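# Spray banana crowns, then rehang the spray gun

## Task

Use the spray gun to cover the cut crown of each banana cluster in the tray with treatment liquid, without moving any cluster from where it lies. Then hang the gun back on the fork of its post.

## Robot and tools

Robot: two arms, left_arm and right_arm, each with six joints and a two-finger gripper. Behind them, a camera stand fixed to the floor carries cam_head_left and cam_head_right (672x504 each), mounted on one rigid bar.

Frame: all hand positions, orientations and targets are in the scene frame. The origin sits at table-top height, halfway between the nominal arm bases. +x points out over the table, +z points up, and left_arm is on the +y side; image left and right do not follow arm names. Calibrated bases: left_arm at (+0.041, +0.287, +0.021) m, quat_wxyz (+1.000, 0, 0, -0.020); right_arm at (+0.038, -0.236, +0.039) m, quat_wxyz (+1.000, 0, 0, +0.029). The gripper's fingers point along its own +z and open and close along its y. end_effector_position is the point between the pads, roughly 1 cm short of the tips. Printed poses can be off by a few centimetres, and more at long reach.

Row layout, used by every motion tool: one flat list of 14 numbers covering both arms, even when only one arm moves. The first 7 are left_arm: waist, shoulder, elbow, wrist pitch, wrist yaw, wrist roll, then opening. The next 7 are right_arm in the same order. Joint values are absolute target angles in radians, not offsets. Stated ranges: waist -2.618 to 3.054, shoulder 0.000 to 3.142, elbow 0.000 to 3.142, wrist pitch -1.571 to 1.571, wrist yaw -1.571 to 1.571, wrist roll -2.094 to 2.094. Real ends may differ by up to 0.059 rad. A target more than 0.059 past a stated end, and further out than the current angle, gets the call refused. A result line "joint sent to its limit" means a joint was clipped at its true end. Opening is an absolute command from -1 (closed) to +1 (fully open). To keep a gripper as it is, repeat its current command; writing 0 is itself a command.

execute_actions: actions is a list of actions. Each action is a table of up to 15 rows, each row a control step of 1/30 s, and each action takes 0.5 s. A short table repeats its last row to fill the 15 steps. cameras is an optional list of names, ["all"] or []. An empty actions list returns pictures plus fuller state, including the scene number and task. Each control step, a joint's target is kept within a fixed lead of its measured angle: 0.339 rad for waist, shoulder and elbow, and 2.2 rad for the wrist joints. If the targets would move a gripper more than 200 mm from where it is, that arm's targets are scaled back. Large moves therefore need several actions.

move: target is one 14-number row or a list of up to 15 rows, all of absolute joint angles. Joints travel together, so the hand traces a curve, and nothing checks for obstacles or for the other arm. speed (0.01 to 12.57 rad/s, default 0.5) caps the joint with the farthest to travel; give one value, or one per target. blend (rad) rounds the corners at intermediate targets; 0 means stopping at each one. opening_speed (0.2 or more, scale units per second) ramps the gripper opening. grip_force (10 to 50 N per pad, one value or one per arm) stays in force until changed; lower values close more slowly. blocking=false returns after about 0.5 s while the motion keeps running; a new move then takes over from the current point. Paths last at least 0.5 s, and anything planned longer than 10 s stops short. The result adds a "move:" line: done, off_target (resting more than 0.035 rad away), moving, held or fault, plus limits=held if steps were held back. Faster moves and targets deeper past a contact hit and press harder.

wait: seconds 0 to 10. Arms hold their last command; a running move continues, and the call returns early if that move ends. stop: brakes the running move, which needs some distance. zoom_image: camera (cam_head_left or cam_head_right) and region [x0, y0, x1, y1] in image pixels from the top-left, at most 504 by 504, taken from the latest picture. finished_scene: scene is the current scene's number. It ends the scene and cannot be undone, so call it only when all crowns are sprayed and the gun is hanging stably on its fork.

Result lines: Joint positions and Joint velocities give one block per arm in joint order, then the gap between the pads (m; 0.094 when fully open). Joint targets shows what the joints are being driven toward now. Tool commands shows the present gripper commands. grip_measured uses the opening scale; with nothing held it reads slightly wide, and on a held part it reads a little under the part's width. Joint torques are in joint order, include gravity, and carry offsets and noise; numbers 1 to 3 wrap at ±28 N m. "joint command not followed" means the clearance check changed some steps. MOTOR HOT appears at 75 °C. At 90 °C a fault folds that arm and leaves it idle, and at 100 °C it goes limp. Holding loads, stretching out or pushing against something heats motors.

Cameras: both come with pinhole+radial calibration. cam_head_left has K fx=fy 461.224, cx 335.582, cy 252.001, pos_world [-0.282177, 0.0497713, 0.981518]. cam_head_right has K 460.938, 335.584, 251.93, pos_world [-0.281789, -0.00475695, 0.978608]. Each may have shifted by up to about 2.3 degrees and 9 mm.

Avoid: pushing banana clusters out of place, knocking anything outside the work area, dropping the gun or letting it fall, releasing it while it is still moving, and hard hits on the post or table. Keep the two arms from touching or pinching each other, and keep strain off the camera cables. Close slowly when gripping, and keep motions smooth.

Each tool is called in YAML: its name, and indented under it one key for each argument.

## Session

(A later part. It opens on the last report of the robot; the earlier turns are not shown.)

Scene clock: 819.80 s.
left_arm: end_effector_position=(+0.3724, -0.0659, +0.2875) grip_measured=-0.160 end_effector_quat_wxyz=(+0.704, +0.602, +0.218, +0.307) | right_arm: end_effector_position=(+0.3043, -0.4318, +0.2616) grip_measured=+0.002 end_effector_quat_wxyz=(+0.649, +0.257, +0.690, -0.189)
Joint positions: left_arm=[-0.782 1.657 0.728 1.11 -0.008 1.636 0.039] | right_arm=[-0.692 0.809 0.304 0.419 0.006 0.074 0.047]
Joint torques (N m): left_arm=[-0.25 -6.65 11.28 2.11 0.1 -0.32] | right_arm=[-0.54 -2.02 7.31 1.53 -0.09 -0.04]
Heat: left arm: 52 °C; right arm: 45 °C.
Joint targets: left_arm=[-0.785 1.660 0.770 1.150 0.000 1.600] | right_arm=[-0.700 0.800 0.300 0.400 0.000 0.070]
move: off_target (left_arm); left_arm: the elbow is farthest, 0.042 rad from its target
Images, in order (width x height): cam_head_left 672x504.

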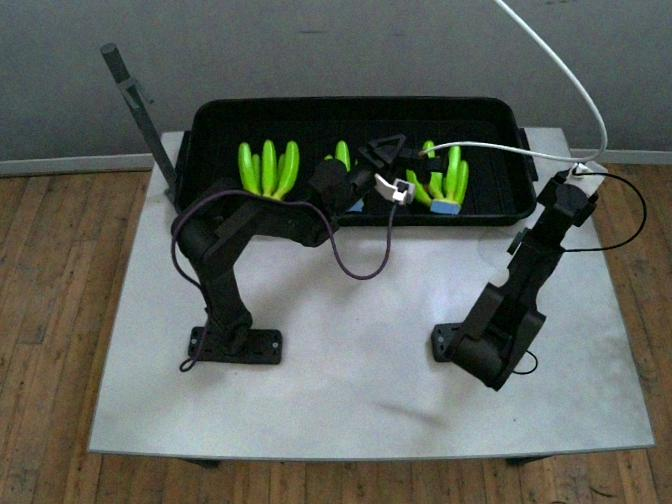

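move:
  target:
    - [-0.785,1.66,0.77,1.18,0,1.51,-0.6,-0.7,0.8,0.3,0.4,0,0.07,0]
    - [-0.785,1.66,0.77,1.4,0,1.51,-0.6,-0.7,0.8,0.3,0.4,0,0.07,0]
    - [0.12,0.5,0.295,0.48,0,1.0,-0.6,-0.7,0.8,0.3,0.4,0,0.07,0]
    - [0.4,0.497,0.295,0.48,0.16,0.035,-0.6,-0.7,0.8,0.3,0.4,0,0.07,0]
  speed: [0.4,0.2,0.7,0.6]
  blend: [0.02,0.02,0.1,0]
  cameras: ["cam_head_left"]

zoom_image:
  camera: "cam_head_left"
  region: [220, 130, 320, 230]

zoom_image:
  camera: "cam_head_left"
  region: [100, 30, 240, 240]

zoom_image:
  camera: "cam_head_left"
  region: [400, 130, 500, 230]

Scene clock: 842.17 s.
left_arm: end_effector_position=(+0.3181, +0.3607, +0.3295) grip_measured=-0.160 end_effector_quat_wxyz=(+0.771, -0.037, +0.627, +0.105) | right_arm: end_effector_position=(+0.3043, -0.4318, +0.2616) grip_measured=+0.002 end_effector_quat_wxyz=(+0.649, +0.257, +0.690, -0.189)
Joint positions: left_arm=[0.393 0.517 0.301 0.43 0.155 0.043 0.039] | right_arm=[-0.692 0.809 0.304 0.419 0.006 0.074 0.047]
Joint torques (N m): left_arm=[0.64 -0.87 7.8 2.09 0.06 -0.01] | right_arm=[-0.65 -1.96 7.3 1.5 -0.09 -0.02]
Motor temperatures (°C): left_arm=[27 31 35 50 26 26 30] | right_arm=[27 26 42 45 29 24 29]
Heat: left arm: 50 °C; right arm: 45 °C.
Joint targets: left_arm=[0.400 0.497 0.295 0.480 0.160 0.035] | right_arm=[-0.700 0.800 0.300 0.400 0.000 0.070]
move: off_target (left_arm); left_arm: the wrist pitch is farthest, 0.050 rad from its target
Images, in order (width x height): cam_head_left 672x504.

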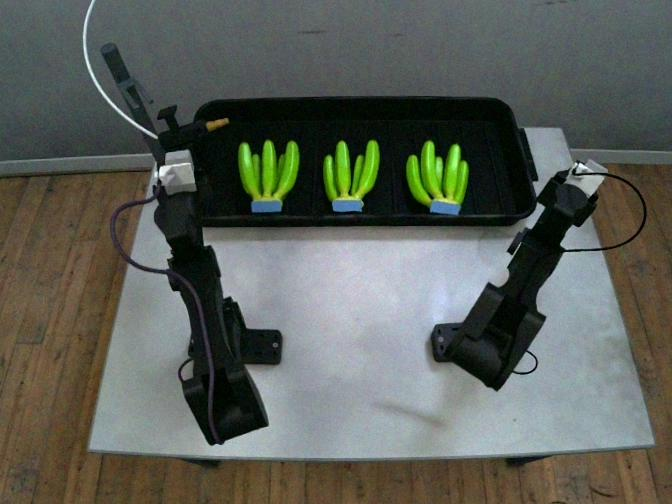

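Scaled by 5.040 from the camera's 672x504 image, which has a finer 960x720 frame.

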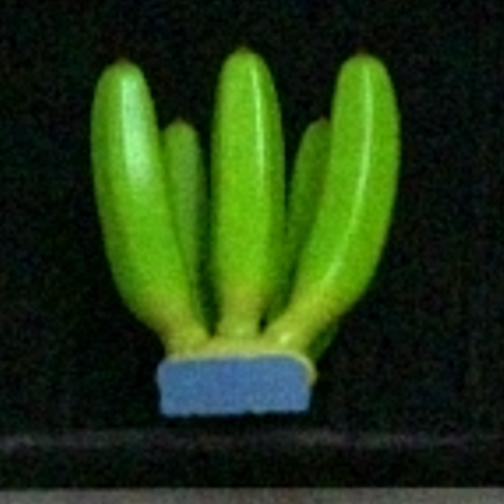

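Scaled by 2.400 from the camera's 672x504 image, which has a finer 960x720 frame.

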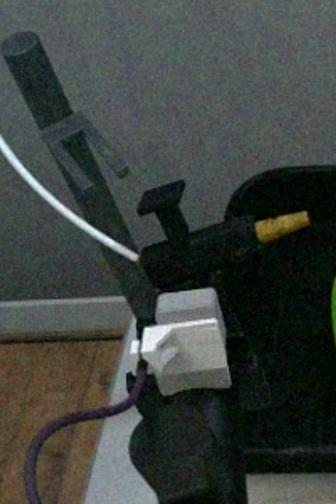

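Scaled by 5.040 from the camera's 672x504 image, which has a finer 960x720 frame.

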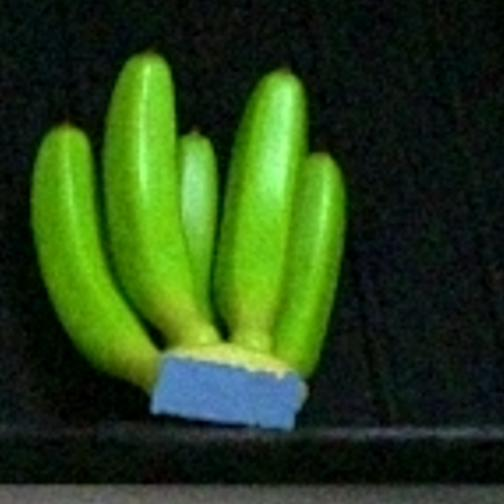

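move:
  target:
    - [0.51,0.497,0.295,0.48,0.16,0.035,-0.6,-0.7,0.8,0.3,0.4,0,0.07,0]
    - [0.53,1.011,0.427,0.87,0.175,0.035,-0.6,-0.7,0.8,0.3,0.4,0,0.07,0]
  speed: [0.4,0.35]
  blend: [0.05,0]
  grip_force: 25
  cameras: ["all"]

zoom_image:
  camera: "cam_head_left"
  region: [95, 35, 205, 165]

zoom_image:
  camera: "cam_head_right"
  region: [60, 35, 200, 175]

Scene clock: 862.57 s.
left_arm: end_effector_position=(+0.3723, +0.4236, +0.3137) grip_measured=-0.151 end_effector_quat_wxyz=(+0.755, -0.068, +0.637, +0.140) | right_arm: end_effector_position=(+0.3043, -0.4318, +0.2616) grip_measured=+0.002 end_effector_quat_wxyz=(+0.649, +0.257, +0.690, -0.189)
Joint positions: left_arm=[0.523 1.012 0.385 0.81 0.189 0.042 0.04] | right_arm=[-0.692 0.809 0.304 0.419 0.006 0.074 0.047]
Joint torques (N m): left_arm=[0.76 -2.06 12.22 2.2 -0.21 -0.04] | right_arm=[-0.73 -1.85 7.41 1.5 -0.14 -0.03]
Heat: left arm: 52 °C; right arm: 45 °C.
Joint targets: left_arm=[0.530 1.011 0.427 0.870 0.175 0.035] | right_arm=[-0.700 0.800 0.300 0.400 0.000 0.070]
grip_force (N): 25, 25
move: off_target (left_arm); left_arm: the wrist pitch is farthest, 0.060 rad from its target

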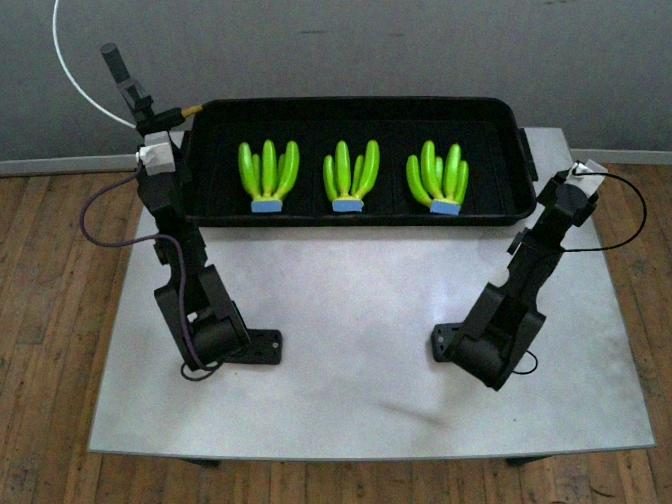

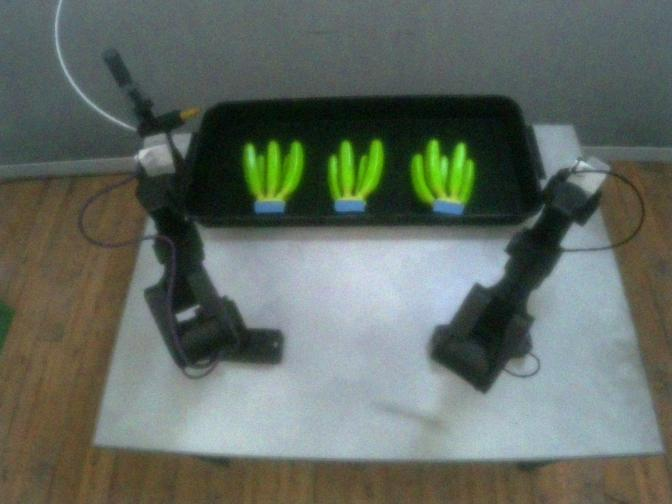

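Scaled by 3.877 from the camera's 672x504 image, which has a finer 960x720 frame.

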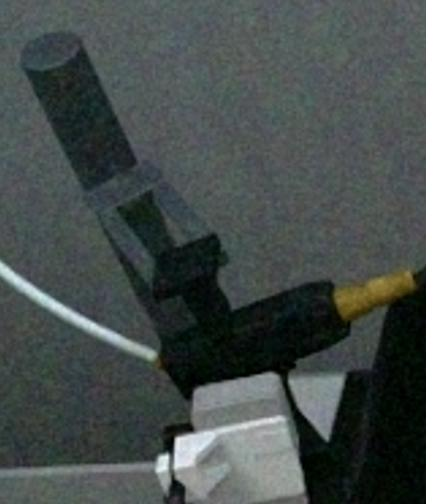

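Scaled by 3.600 from the camera's 672x504 image, which has a finer 960x720 frame.

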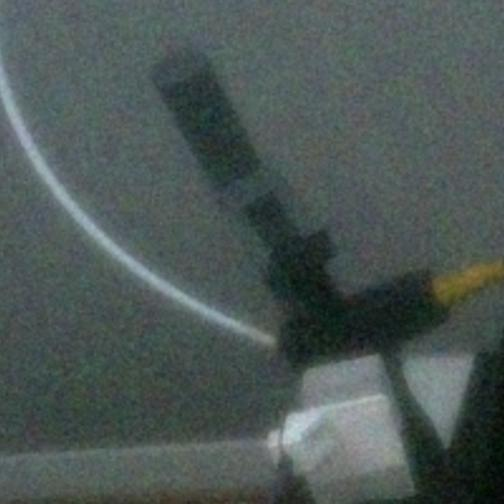

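zoom_image:
  camera: "cam_head_left"
  region: [110, 65, 165, 125]

Scaled by 8.400 from the camera's 672x504 image, which has a finer 960x720 frame.

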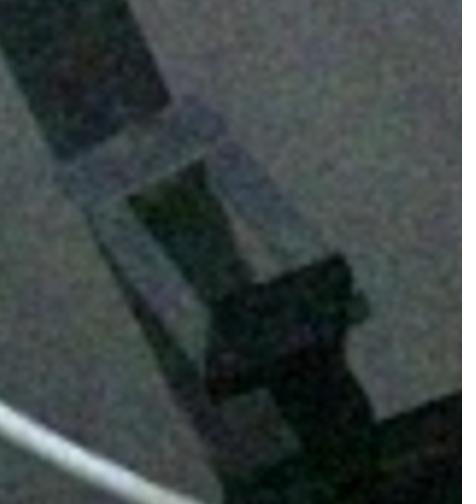

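move:
  target: [0.536,1.132,0.49,0.945,0.175,0.035,-0.6,-0.7,0.8,0.3,0.4,0,0.07,0]
  speed: 0.15
  cameras: ["all"]

zoom_image:
  camera: "cam_head_left"
  region: [110, 65, 165, 125]

zoom_image:
  camera: "cam_head_right"
  region: [100, 65, 165, 130]

Scene clock: 899.90 s.
left_arm: end_effector_position=(+0.3899, +0.4360, +0.3197) grip_measured=-0.151 end_effector_quat_wxyz=(+0.759, -0.069, +0.631, +0.145) | right_arm: end_effector_position=(+0.3043, -0.4318, +0.2616) grip_measured=+0.002 end_effector_quat_wxyz=(+0.649, +0.257, +0.690, -0.189)
Joint positions: left_arm=[0.53 1.131 0.447 0.885 0.189 0.042 0.04] | right_arm=[-0.692 0.809 0.304 0.419 0.006 0.074 0.047]
Joint torques (N m): left_arm=[0.57 -2.74 12.18 2.19 -0.2 -0.02] | right_arm=[-0.59 -1.89 7.46 1.5 -0.11 -0.04]
Heat: left arm: 54 °C; right arm: 45 °C.
Joint targets: left_arm=[0.536 1.132 0.490 0.945 0.175 0.035] | right_arm=[-0.700 0.800 0.300 0.400 0.000 0.070]
grip_force (N): 25, 25
move: off_target (left_arm); left_arm: the wrist pitch is farthest, 0.060 rad from its target

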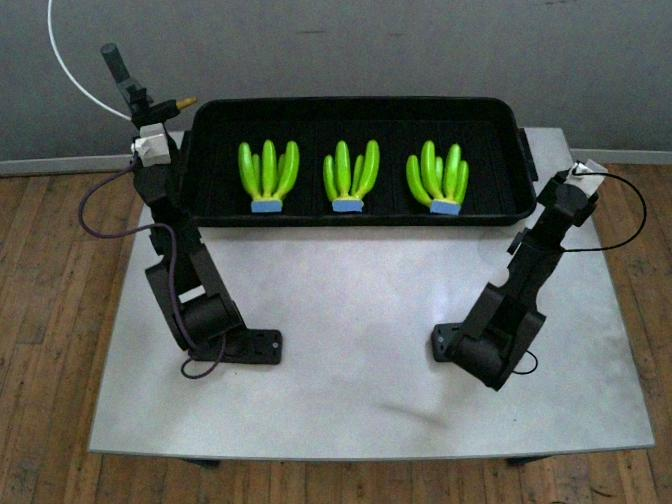

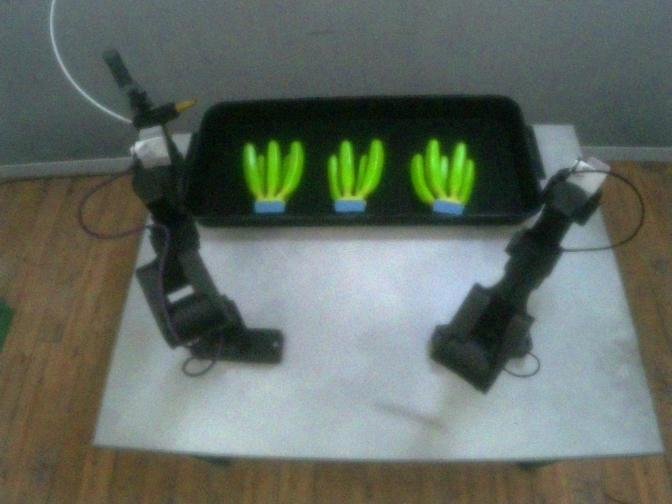

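Scaled by 8.400 from the camera's 672x504 image, which has a finer 960x720 frame.

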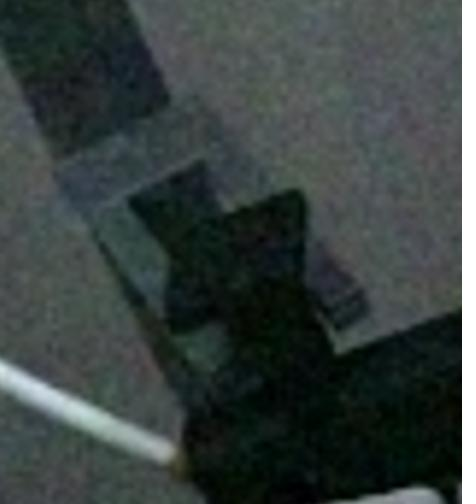

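Scaled by 7.754 from the camera's 672x504 image, which has a finer 960x720 frame.

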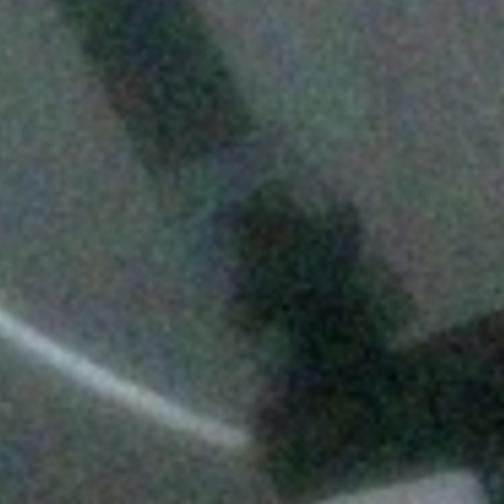

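move:
  target: [0.546,1.31,0.57,1.02,0.175,0.035,-0.6,-0.7,0.8,0.3,0.4,0,0.07,0]
  speed: 0.15
  cameras: ["cam_head_left"]

zoom_image:
  camera: "cam_head_left"
  region: [110, 65, 165, 125]

Scene clock: 918.83 s.
left_arm: end_effector_position=(+0.4126, +0.4522, +0.3221) grip_measured=-0.151 end_effector_quat_wxyz=(+0.764, -0.051, +0.619, +0.173) | right_arm: end_effector_position=(+0.3043, -0.4318, +0.2616) grip_measured=+0.002 end_effector_quat_wxyz=(+0.649, +0.257, +0.690, -0.189)
Joint positions: left_arm=[0.539 1.295 0.517 1.012 0.189 0.095 0.04] | right_arm=[-0.692 0.809 0.304 0.419 0.006 0.074 0.047]
Joint torques (N m): left_arm=[0.69 -2.81 12.86 1.7 -0.21 -0.56] | right_arm=[-0.69 -1.81 7.27 1.5 -0.06 -0.02]
Heat: left arm: 51 °C; right arm: 45 °C.
Joint targets: left_arm=[0.546 1.310 0.570 1.020 0.175 0.035] | right_arm=[-0.700 0.800 0.300 0.400 0.000 0.070]
grip_force (N): 25, 25
move: off_target (left_arm); left_arm: the wrist roll is farthest, 0.060 rad from its target
Images, in order (width x height): cam_head_left 672x504.

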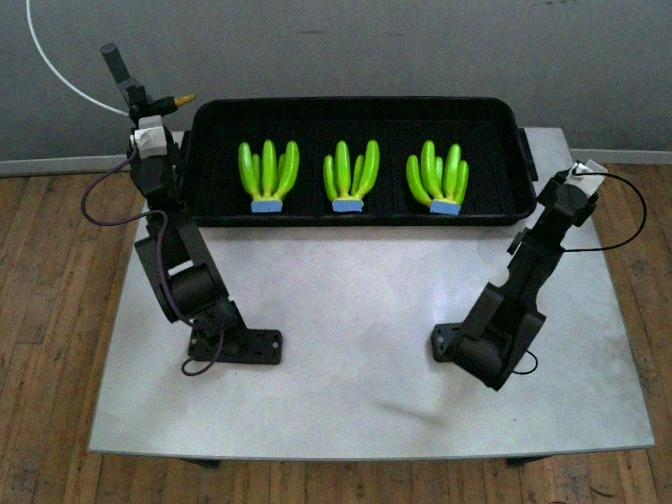

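Scaled by 8.400 from the camera's 672x504 image, which has a finer 960x720 frame.

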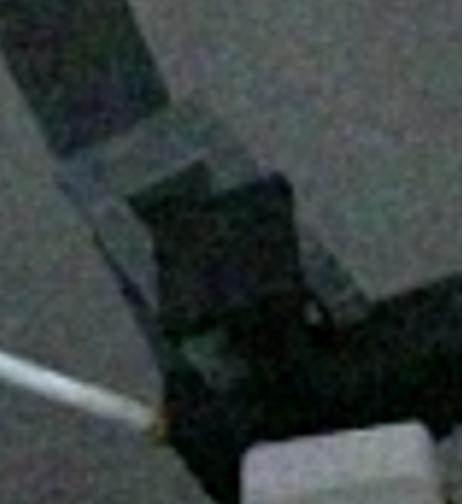

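move:
  target: [0.532,1.31,0.58,1.02,0.175,0.035,-0.6,-0.7,0.8,0.3,0.4,0,0.07,0]
  speed: 0.1
  cameras: ["cam_head_left"]

zoom_image:
  camera: "cam_head_left"
  region: [110, 65, 165, 125]

Scene clock: 934.87 s.
left_arm: end_effector_position=(+0.4127, +0.4523, +0.3228) grip_measured=-0.151 end_effector_quat_wxyz=(+0.764, -0.051, +0.619, +0.174) | right_arm: end_effector_position=(+0.3043, -0.4318, +0.2616) grip_measured=+0.002 end_effector_quat_wxyz=(+0.649, +0.257, +0.690, -0.189)
Joint positions: left_arm=[0.539 1.295 0.518 1.012 0.189 0.096 0.04] | right_arm=[-0.692 0.809 0.304 0.419 0.006 0.074 0.047]
Joint torques (N m): left_arm=[-0.59 -2.8 13.71 1.7 -0.21 -0.61] | right_arm=[-0.54 -2.02 7.38 1.49 -0.08 -0.03]
Heat: left arm: 50 °C; right arm: 45 °C.
Joint targets: left_arm=[0.532 1.310 0.580 1.020 0.175 0.035] | right_arm=[-0.700 0.800 0.300 0.400 0.000 0.070]
grip_force (N): 25, 25
move: off_target (left_arm); left_arm: the elbow is farthest, 0.062 rad from its target
Images, in order (width x height): cam_head_left 672x504.

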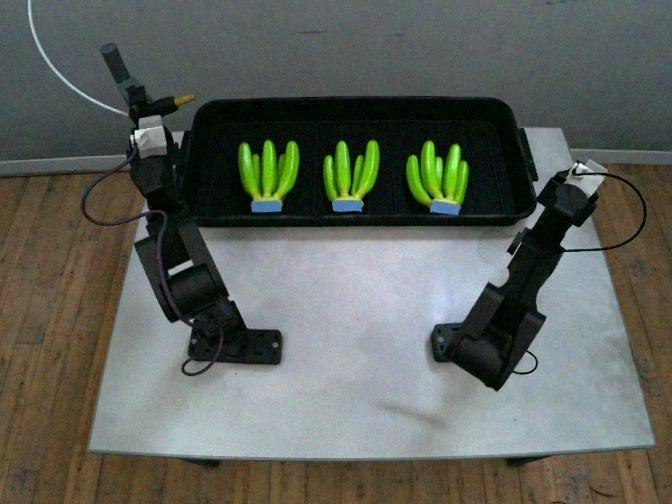

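Scaled by 8.400 from the camera's 672x504 image, which has a finer 960x720 frame.

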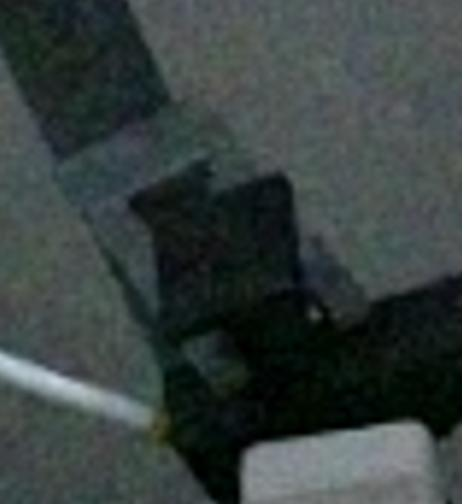

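move:
  target: [0.526,1.17,0.51,0.965,0.155,0.03,-0.6,-0.7,0.8,0.3,0.4,0,0.07,0]
  speed: 0.15
  cameras: ["cam_head_left"]

zoom_image:
  camera: "cam_head_left"
  region: [110, 65, 165, 125]

Scene clock: 947.20 s.
left_arm: end_effector_position=(+0.4041, +0.4459, +0.3245) grip_measured=-0.151 end_effector_quat_wxyz=(+0.757, -0.069, +0.631, +0.154) | right_arm: end_effector_position=(+0.3043, -0.4318, +0.2616) grip_measured=+0.002 end_effector_quat_wxyz=(+0.649, +0.257, +0.690, -0.189)
Joint positions: left_arm=[0.53 1.206 0.51 0.895 0.179 0.056 0.04] | right_arm=[-0.692 0.809 0.304 0.419 0.006 0.074 0.047]
Joint torques (N m): left_arm=[-0.43 -6.53 7.86 2.29 -0.32 -0.24] | right_arm=[-0.62 -2.03 7.38 1.48 -0.07 -0.02]
Heat: left arm: 50 °C; right arm: 45 °C.
Joint targets: left_arm=[0.526 1.170 0.510 0.965 0.155 0.030] | right_arm=[-0.700 0.800 0.300 0.400 0.000 0.070]
grip_force (N): 25, 25
move: off_target (left_arm); left_arm: the wrist pitch is farthest, 0.070 rad from its target
Images, in order (width x height): cam_head_left 672x504.

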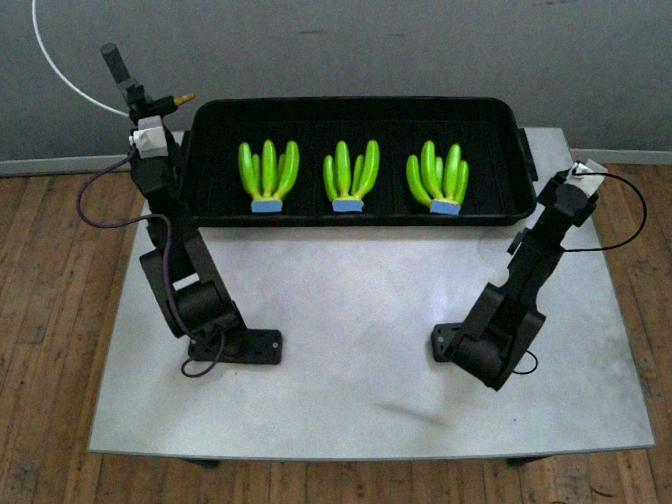

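Scaled by 8.400 from the camera's 672x504 image, which has a finer 960x720 frame.

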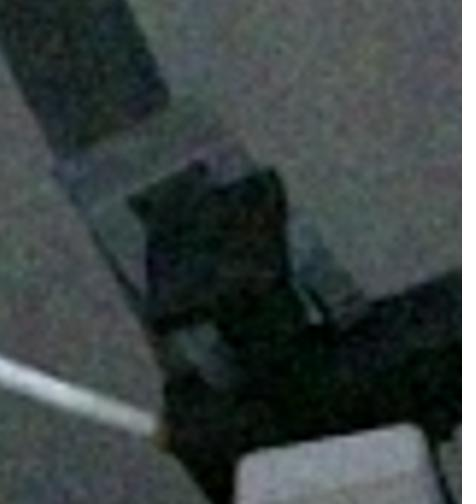

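move:
  target: [0.495,1.2,0.525,0.965,0.16,-0.06,-0.6,-0.7,0.8,0.3,0.4,0,0.07,0]
  speed: 0.15
  cameras: ["cam_head_left"]

zoom_image:
  camera: "cam_head_left"
  region: [110, 65, 165, 125]

Scene clock: 969.90 s.
left_arm: end_effector_position=(+0.4076, +0.4385, +0.3235) grip_measured=-0.151 end_effector_quat_wxyz=(+0.761, -0.082, +0.631, +0.126) | right_arm: end_effector_position=(+0.3043, -0.4318, +0.2616) grip_measured=+0.002 end_effector_quat_wxyz=(+0.649, +0.257, +0.690, -0.189)
Joint positions: left_arm=[0.506 1.206 0.51 0.89 0.172 0.001 0.04] | right_arm=[-0.692 0.809 0.304 0.419 0.006 0.074 0.047]
Joint torques (N m): left_arm=[-1.02 -3.93 9.36 2.34 -0.16 -0.59] | right_arm=[-0.75 -1.95 7.47 1.49 -0.04 -0.04]
Heat: left arm: 54 °C; right arm: 45 °C.
Joint targets: left_arm=[0.495 1.200 0.525 0.965 0.160 -0.060] | right_arm=[-0.700 0.800 0.300 0.400 0.000 0.070]
grip_force (N): 25, 25
move: off_target (left_arm); left_arm: the wrist pitch is farthest, 0.075 rad from its target
Images, in order (width x height): cam_head_left 672x504.

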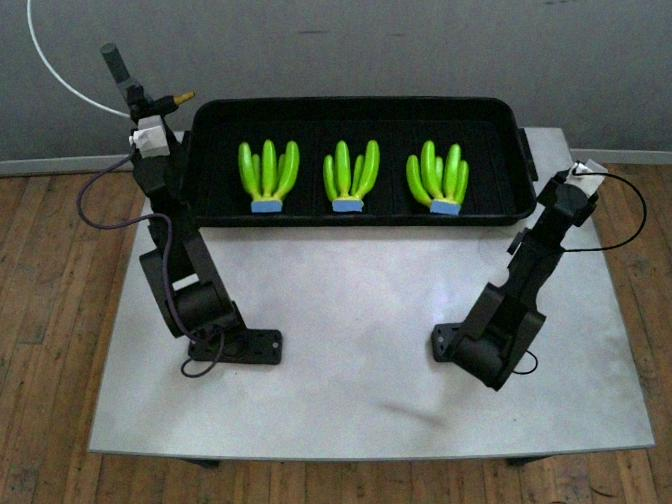

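Scaled by 8.400 from the camera's 672x504 image, which has a finer 960x720 frame.

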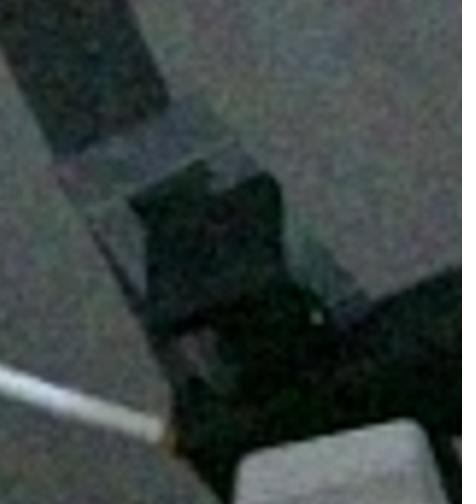

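move:
  target: [0.51,1.24,0.5,0.99,0.16,-0.02,-0.6,-0.7,0.8,0.3,0.4,0,0.07,0]
  speed: 0.12
  cameras: ["cam_head_left"]

zoom_image:
  camera: "cam_head_left"
  region: [110, 65, 165, 125]

Scene clock: 983.60 s.
left_arm: end_effector_position=(+0.4092, +0.4394, +0.3228) grip_measured=-0.151 end_effector_quat_wxyz=(+0.766, -0.078, +0.624, +0.130) | right_arm: end_effector_position=(+0.3043, -0.4318, +0.2616) grip_measured=+0.002 end_effector_quat_wxyz=(+0.649, +0.257, +0.690, -0.189)
Joint positions: left_arm=[0.506 1.233 0.502 0.944 0.171 0.008 0.04] | right_arm=[-0.692 0.809 0.304 0.419 0.006 0.074 0.047]
Joint torques (N m): left_arm=[0.31 -3.08 7.6 2.1 -0.15 -0.24] | right_arm=[-0.57 -1.8 7.3 1.5 -0.11 -0.03]
Heat: left arm: 53 °C; right arm: 45 °C.
Joint targets: left_arm=[0.510 1.240 0.500 0.990 0.160 -0.020] | right_arm=[-0.700 0.800 0.300 0.400 0.000 0.070]
grip_force (N): 25, 25
move: off_target (left_arm); left_arm: the wrist pitch is farthest, 0.046 rad from its target
Images, in order (width x height): cam_head_left 672x504.

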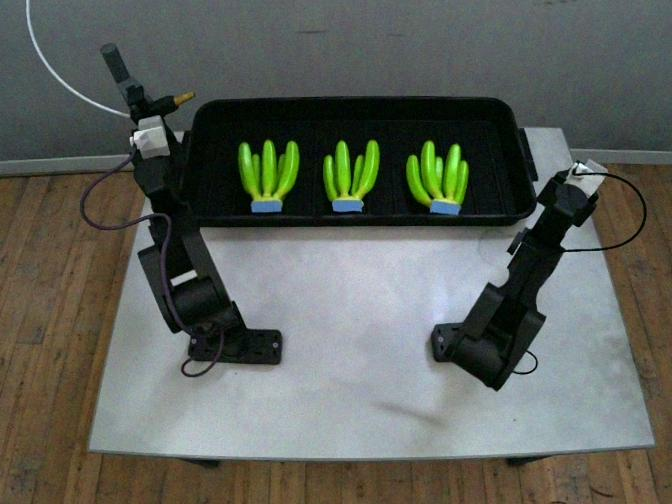

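Scaled by 8.400 from the camera's 672x504 image, which has a finer 960x720 frame.

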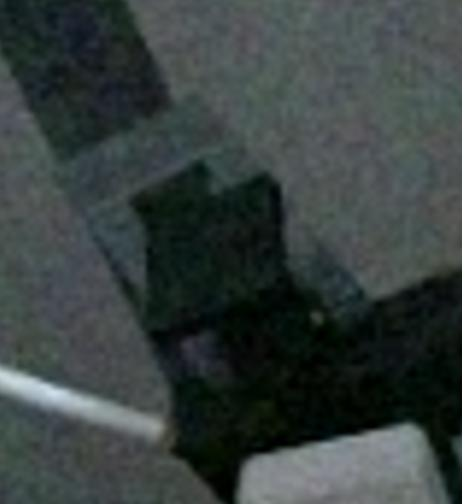

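move:
  target: [0.51,1.27,0.465,1.04,0.165,0.0,-0.6,-0.7,0.8,0.3,0.4,0,0.07,0]
  speed: 0.12
  cameras: ["cam_head_left"]

zoom_image:
  camera: "cam_head_left"
  region: [110, 65, 165, 125]

Scene clock: 1005.10 s.
left_arm: end_effector_position=(+0.4083, +0.4393, +0.3222) grip_measured=-0.151 end_effector_quat_wxyz=(+0.776, -0.075, +0.612, +0.134) | right_arm: end_effector_position=(+0.3043, -0.4318, +0.2616) grip_measured=+0.002 end_effector_quat_wxyz=(+0.649, +0.257, +0.690, -0.189)
Joint positions: left_arm=[0.506 1.261 0.482 1.025 0.169 0.008 0.04] | right_arm=[-0.692 0.809 0.304 0.419 0.006 0.074 0.047]
Joint torques (N m): left_arm=[0.34 -3.03 6.09 1.71 -0.09 -0.09] | right_arm=[-0.47 -2.06 7.35 1.56 -0.09 -0.01]
Heat: left arm: 53 °C; right arm: 45 °C.
Joint targets: left_arm=[0.510 1.270 0.465 1.040 0.165 0.000] | right_arm=[-0.700 0.800 0.300 0.400 0.000 0.070]
grip_force (N): 25, 25
move: done
Images, in order (width x height): cam_head_left 672x504.

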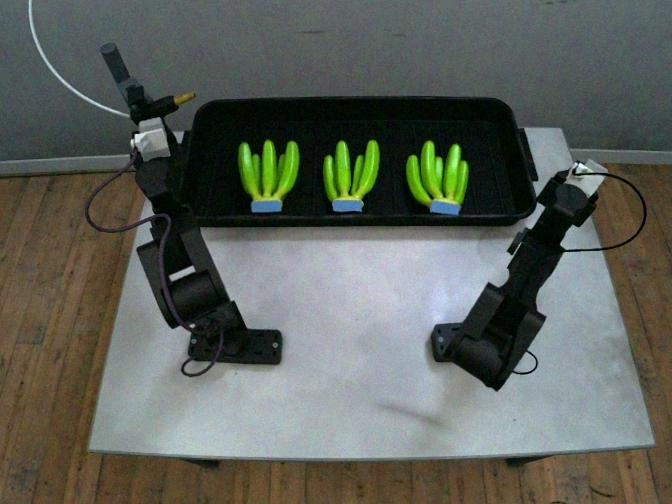

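Scaled by 8.400 from the camera's 672x504 image, which has a finer 960x720 frame.

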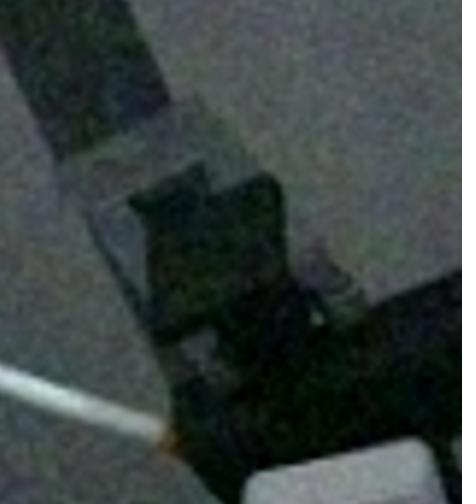

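zoom_image:
  camera: "cam_head_left"
  region: [90, 35, 210, 165]

wait:
  seconds: 0.1
  cameras: ["cam_head_right"]

zoom_image:
  camera: "cam_head_right"
  region: [90, 45, 210, 175]

Scaled by 3.877 from the camera's 672x504 image, which has a finer 960x720 frame.

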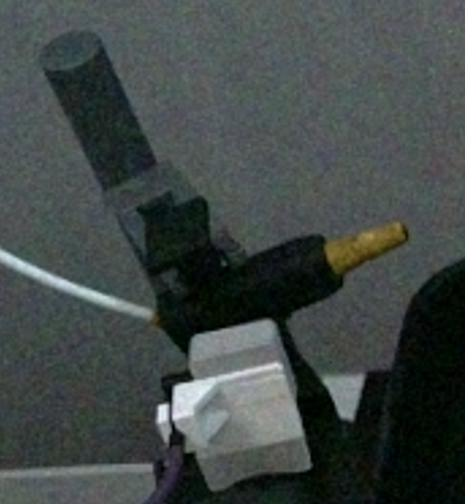

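Scene clock: 1016.40 s.
left_arm: end_effector_position=(+0.4083, +0.4393, +0.3222) grip_measured=-0.151 end_effector_quat_wxyz=(+0.776, -0.075, +0.612, +0.134) | right_arm: end_effector_position=(+0.3043, -0.4318, +0.2616) grip_measured=+0.002 end_effector_quat_wxyz=(+0.649, +0.257, +0.690, -0.189)
Joint positions: left_arm=[0.506 1.261 0.482 1.025 0.169 0.008 0.04] | right_arm=[-0.692 0.809 0.304 0.419 0.006 0.074 0.047]
Joint torques (N m): left_arm=[0.39 -2.92 6.02 1.74 -0.07 -0.05] | right_arm=[-0.66 -1.83 7.28 1.49 -0.09 -0.05]
Heat: left arm: 50 °C; right arm: 45 °C.
Joint targets: left_arm=[0.510 1.270 0.465 1.040 0.165 0.000] | right_arm=[-0.700 0.800 0.300 0.400 0.000 0.070]
Tool commands: left_gripper/opening=-0.6 right_gripper/opening=+0.0
grip_force (N): 25, 25
wait: 0.10 s; at rest from the start
Images, in order (width x height): cam_head_right 672x504.

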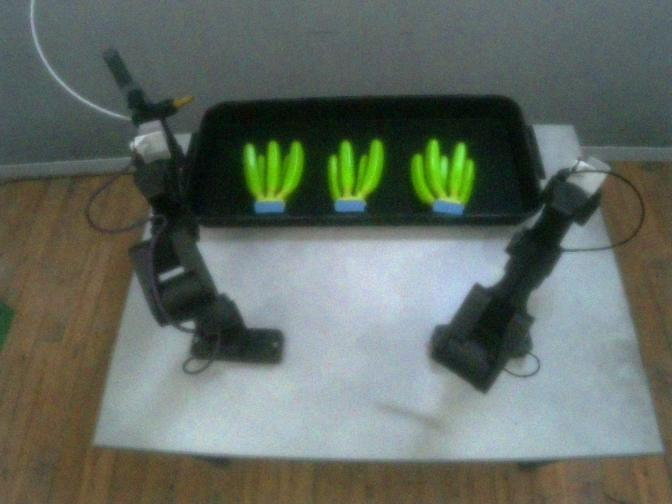

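Scaled by 3.877 from the camera's 672x504 image, which has a finer 960x720 frame.

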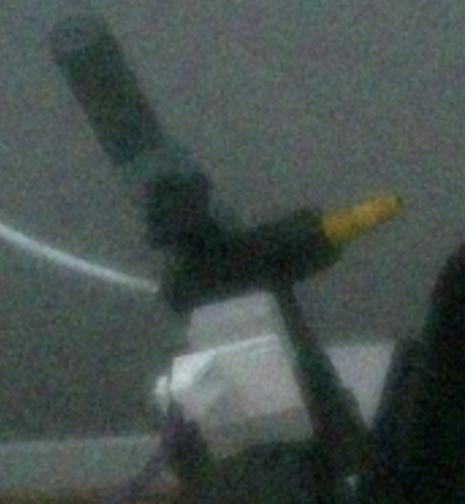

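move:
  target:
    - [0.515,1.2,0.49,0.99,0.17,0.03,-0.6,-0.7,0.8,0.3,0.4,0,0.07,0]
    - [0.52,0.98,0.4,0.89,0.17,0.035,-0.6,-0.7,0.8,0.3,0.4,0,0.07,0]
  speed: 0.15
  cameras: ["cam_head_left"]

zoom_image:
  camera: "cam_head_left"
  region: [90, 35, 210, 165]

Scene clock: 1051.17 s.
left_arm: end_effector_position=(+0.3702, +0.4221, +0.3382) grip_measured=-0.151 end_effector_quat_wxyz=(+0.777, -0.067, +0.608, +0.147) | right_arm: end_effector_position=(+0.3043, -0.4318, +0.2616) grip_measured=+0.002 end_effector_quat_wxyz=(+0.649, +0.257, +0.690, -0.189)
Joint positions: left_arm=[0.512 1.004 0.409 0.854 0.171 0.031 0.04] | right_arm=[-0.692 0.809 0.304 0.419 0.006 0.074 0.047]
Joint torques (N m): left_arm=[0.73 -4.11 7.35 1.9 -0.05 0.06] | right_arm=[-0.65 -1.84 7.31 1.49 -0.08 -0.06]
Heat: left arm: 48 °C; right arm: 45 °C.
Joint targets: left_arm=[0.520 0.980 0.400 0.890 0.170 0.035] | right_arm=[-0.700 0.800 0.300 0.400 0.000 0.070]
grip_force (N): 25, 25
move: off_target (left_arm); left_arm: the wrist pitch is farthest, 0.036 rad from its target
Images, in order (width x height): cam_head_left 672x504.

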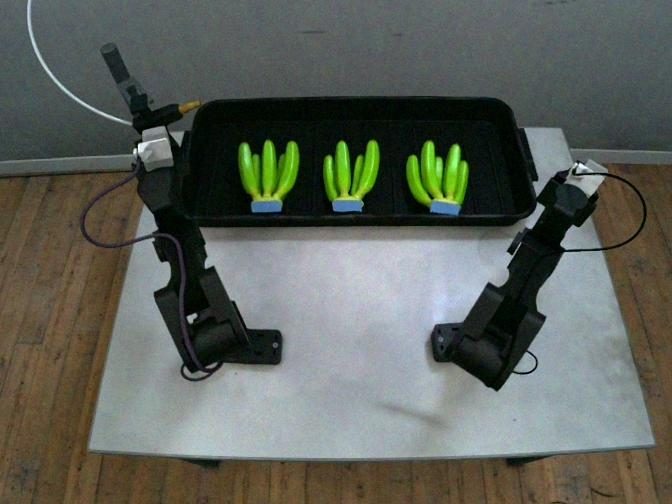

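Scaled by 3.877 from the camera's 672x504 image, which has a finer 960x720 frame.

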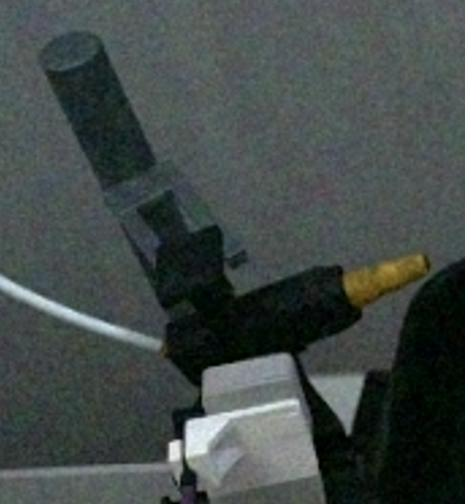

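move:
  target:
    - [0.49,0.6,0.43,0.24,0.13,0.03,-0.6,-0.7,0.8,0.3,0.4,0,0.07,0]
    - [0.4925,0.885,0.57,0.4,0.13,0.03,-0.6,-0.7,0.8,0.3,0.4,0,0.07,0]
  speed: [0.3,0.25]
  cameras: ["cam_head_left"]

zoom_image:
  camera: "cam_head_left"
  region: [90, 35, 210, 165]

Scene clock: 1100.97 s.
left_arm: end_effector_position=(+0.3682, +0.4200, +0.3070) grip_measured=-0.151 end_effector_quat_wxyz=(+0.687, -0.101, +0.710, +0.118) | right_arm: end_effector_position=(+0.3043, -0.4318, +0.2616) grip_measured=+0.002 end_effector_quat_wxyz=(+0.649, +0.257, +0.690, -0.189)
Joint positions: left_arm=[0.497 0.888 0.526 0.333 0.146 0.032 0.04] | right_arm=[-0.692 0.809 0.304 0.419 0.006 0.074 0.047]
Joint torques (N m): left_arm=[-0.43 -1.72 12.94 2.35 -0.19 -0.01] | right_arm=[-0.59 -2.04 7.32 1.48 -0.08 -0.01]
Heat: left arm: 51 °C; right arm: 45 °C.
Joint targets: left_arm=[0.492 0.885 0.570 0.400 0.130 0.030] | right_arm=[-0.700 0.800 0.300 0.400 0.000 0.070]
grip_force (N): 25, 25
move: off_target (left_arm); left_arm: the wrist pitch is farthest, 0.067 rad from its target
Images, in order (width x height): cam_head_left 672x504.

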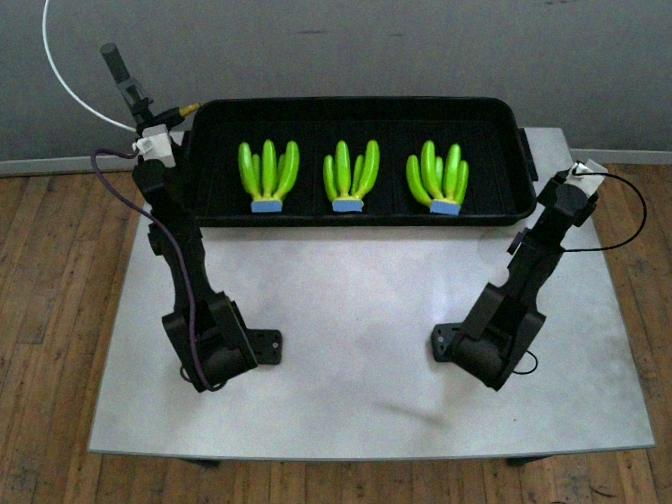

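Scaled by 3.877 from the camera's 672x504 image, which has a finer 960x720 frame.

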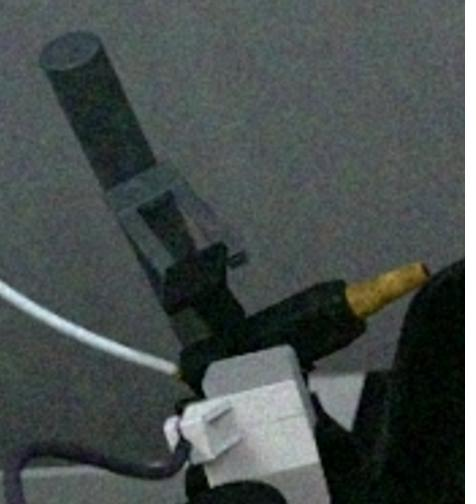

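zoom_image:
  camera: "cam_head_left"
  region: [115, 75, 165, 125]

Scaled by 10.080 from the camera's 672x504 image, which has a finer 960x720 frame.

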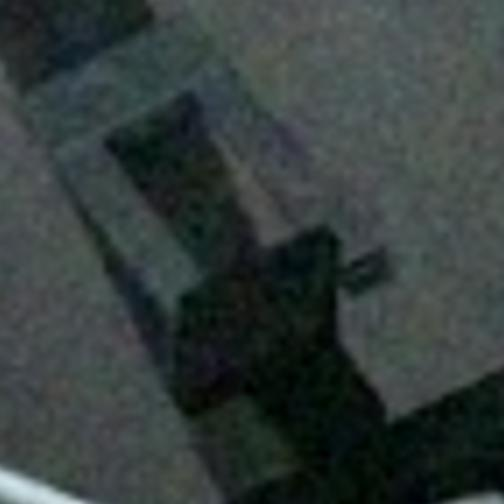

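move:
  target: [0.373,0.885,0.59,0.395,0.01,0.03,-0.6,-0.7,0.8,0.3,0.4,0,0.07,0]
  speed: 0.15
  cameras: ["cam_head_left"]

zoom_image:
  camera: "cam_head_left"
  region: [115, 75, 165, 125]

Scene clock: 1136.90 s.
left_arm: end_effector_position=(+0.3768, +0.4015, +0.3162) grip_measured=-0.151 end_effector_quat_wxyz=(+0.693, -0.099, +0.704, +0.120) | right_arm: end_effector_position=(+0.3043, -0.4318, +0.2616) grip_measured=+0.002 end_effector_quat_wxyz=(+0.649, +0.257, +0.690, -0.189)
Joint positions: left_arm=[0.38 0.888 0.544 0.333 0.028 0.032 0.04] | right_arm=[-0.692 0.809 0.304 0.419 0.006 0.074 0.047]
Joint torques (N m): left_arm=[-0.66 -1.7 12.98 2.31 -0.17 0.03] | right_arm=[-0.54 -1.95 7.3 1.46 -0.05 0.03]
Heat: left arm: 54 °C; right arm: 45 °C.
Joint targets: left_arm=[0.373 0.885 0.590 0.395 0.010 0.030] | right_arm=[-0.700 0.800 0.300 0.400 0.000 0.070]
grip_force (N): 25, 25
move: off_target (left_arm); left_arm: the wrist pitch is farthest, 0.062 rad from its target
Images, in order (width x height): cam_head_left 672x504.

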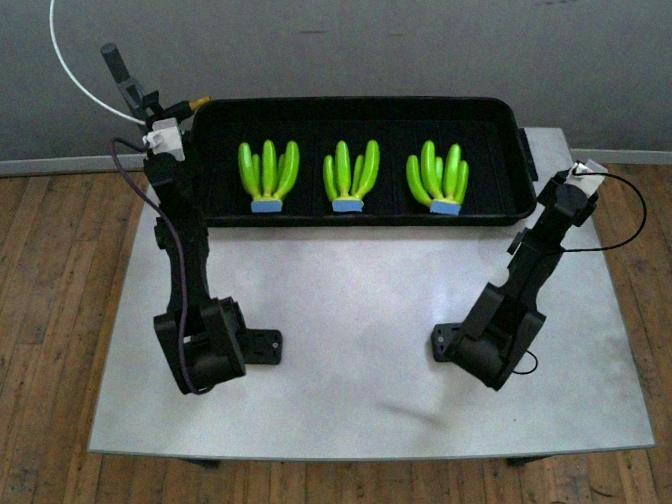

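Scaled by 10.080 from the camera's 672x504 image, which has a finer 960x720 frame.

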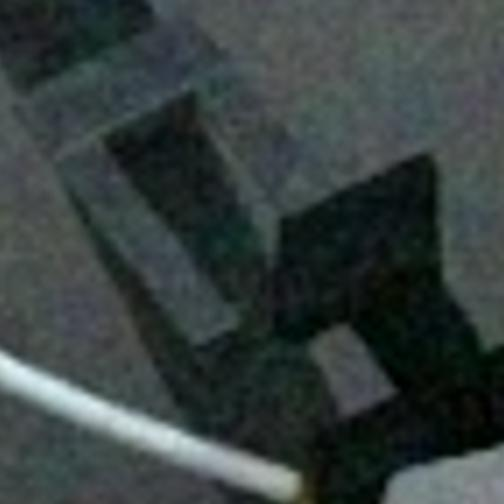

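move:
  target: [0.433,0.885,0.585,0.395,0.065,0.03,-0.6,-0.7,0.8,0.3,0.4,0,0.07,0]
  speed: 0.15
  cameras: ["cam_head_left"]

zoom_image:
  camera: "cam_head_left"
  region: [115, 75, 165, 125]

Scene clock: 1152.73 s.
left_arm: end_effector_position=(+0.3728, +0.4124, +0.3162) grip_measured=-0.151 end_effector_quat_wxyz=(+0.692, -0.106, +0.703, +0.127) | right_arm: end_effector_position=(+0.3043, -0.4318, +0.2616) grip_measured=+0.002 end_effector_quat_wxyz=(+0.649, +0.257, +0.690, -0.189)
Joint positions: left_arm=[0.426 0.888 0.544 0.333 0.056 0.032 0.04] | right_arm=[-0.692 0.809 0.304 0.419 0.006 0.074 0.047]
Joint torques (N m): left_arm=[0.66 -1.73 12.62 2.31 0.11 0] | right_arm=[-0.66 -1.91 7.09 1.52 -0.11 -0.07]
Heat: left arm: 54 °C; right arm: 45 °C.
Joint targets: left_arm=[0.433 0.885 0.585 0.395 0.065 0.030] | right_arm=[-0.700 0.800 0.300 0.400 0.000 0.070]
grip_force (N): 25, 25
move: off_target (left_arm); left_arm: the wrist pitch is farthest, 0.062 rad from its target
Images, in order (width x height): cam_head_left 672x504.

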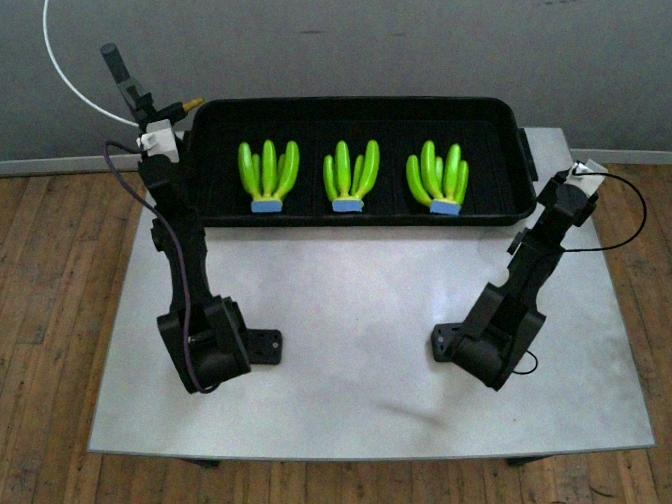

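Scaled by 10.080 from the camera's 672x504 image, which has a finer 960x720 frame.

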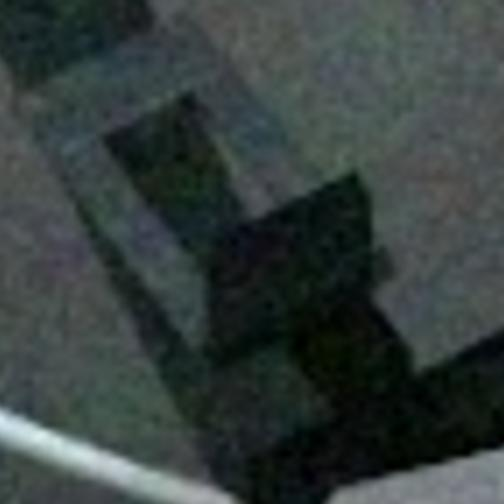

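move:
  target: [0.468,1.005,0.638,0.465,0.1,0.03,-0.6,-0.7,0.8,0.3,0.4,0,0.07,0]
  speed: 0.12
  cameras: ["cam_head_left"]

zoom_image:
  camera: "cam_head_left"
  region: [115, 75, 165, 125]

Scene clock: 1164.57 s.
left_arm: end_effector_position=(+0.3912, +0.4248, +0.3164) grip_measured=-0.151 end_effector_quat_wxyz=(+0.692, -0.103, +0.704, +0.123) | right_arm: end_effector_position=(+0.3043, -0.4318, +0.2616) grip_measured=+0.002 end_effector_quat_wxyz=(+0.649, +0.257, +0.690, -0.189)
Joint positions: left_arm=[0.459 1.002 0.59 0.4 0.099 0.032 0.04] | right_arm=[-0.692 0.809 0.304 0.419 0.006 0.074 0.047]
Joint torques (N m): left_arm=[0.9 -2.07 13.23 2.32 0.03 0.01] | right_arm=[-0.47 -2 7.35 1.46 -0.07 -0.02]
Heat: left arm: 54 °C; right arm: 45 °C.
Joint targets: left_arm=[0.468 1.005 0.638 0.465 0.100 0.030] | right_arm=[-0.700 0.800 0.300 0.400 0.000 0.070]
grip_force (N): 25, 25
move: off_target (left_arm); left_arm: the wrist pitch is farthest, 0.065 rad from its target
Images, in order (width x height): cam_head_left 672x504.

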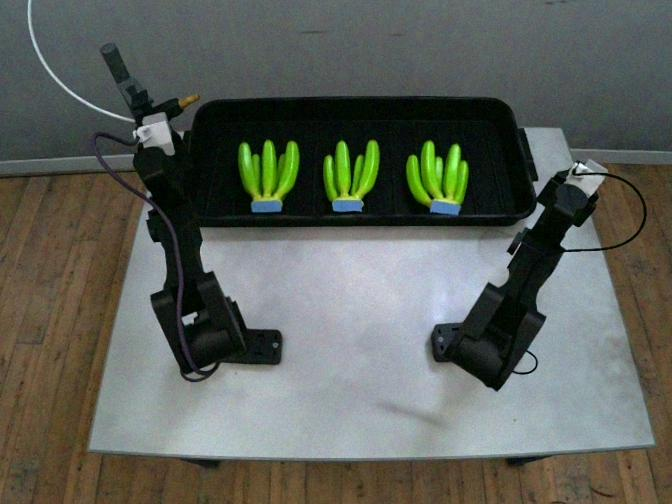

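Scaled by 10.080 from the camera's 672x504 image, which has a finer 960x720 frame.

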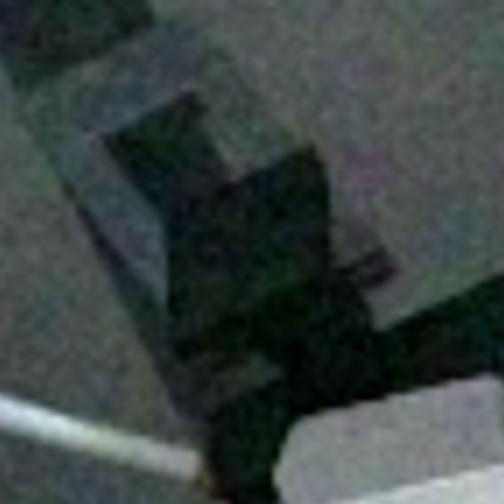

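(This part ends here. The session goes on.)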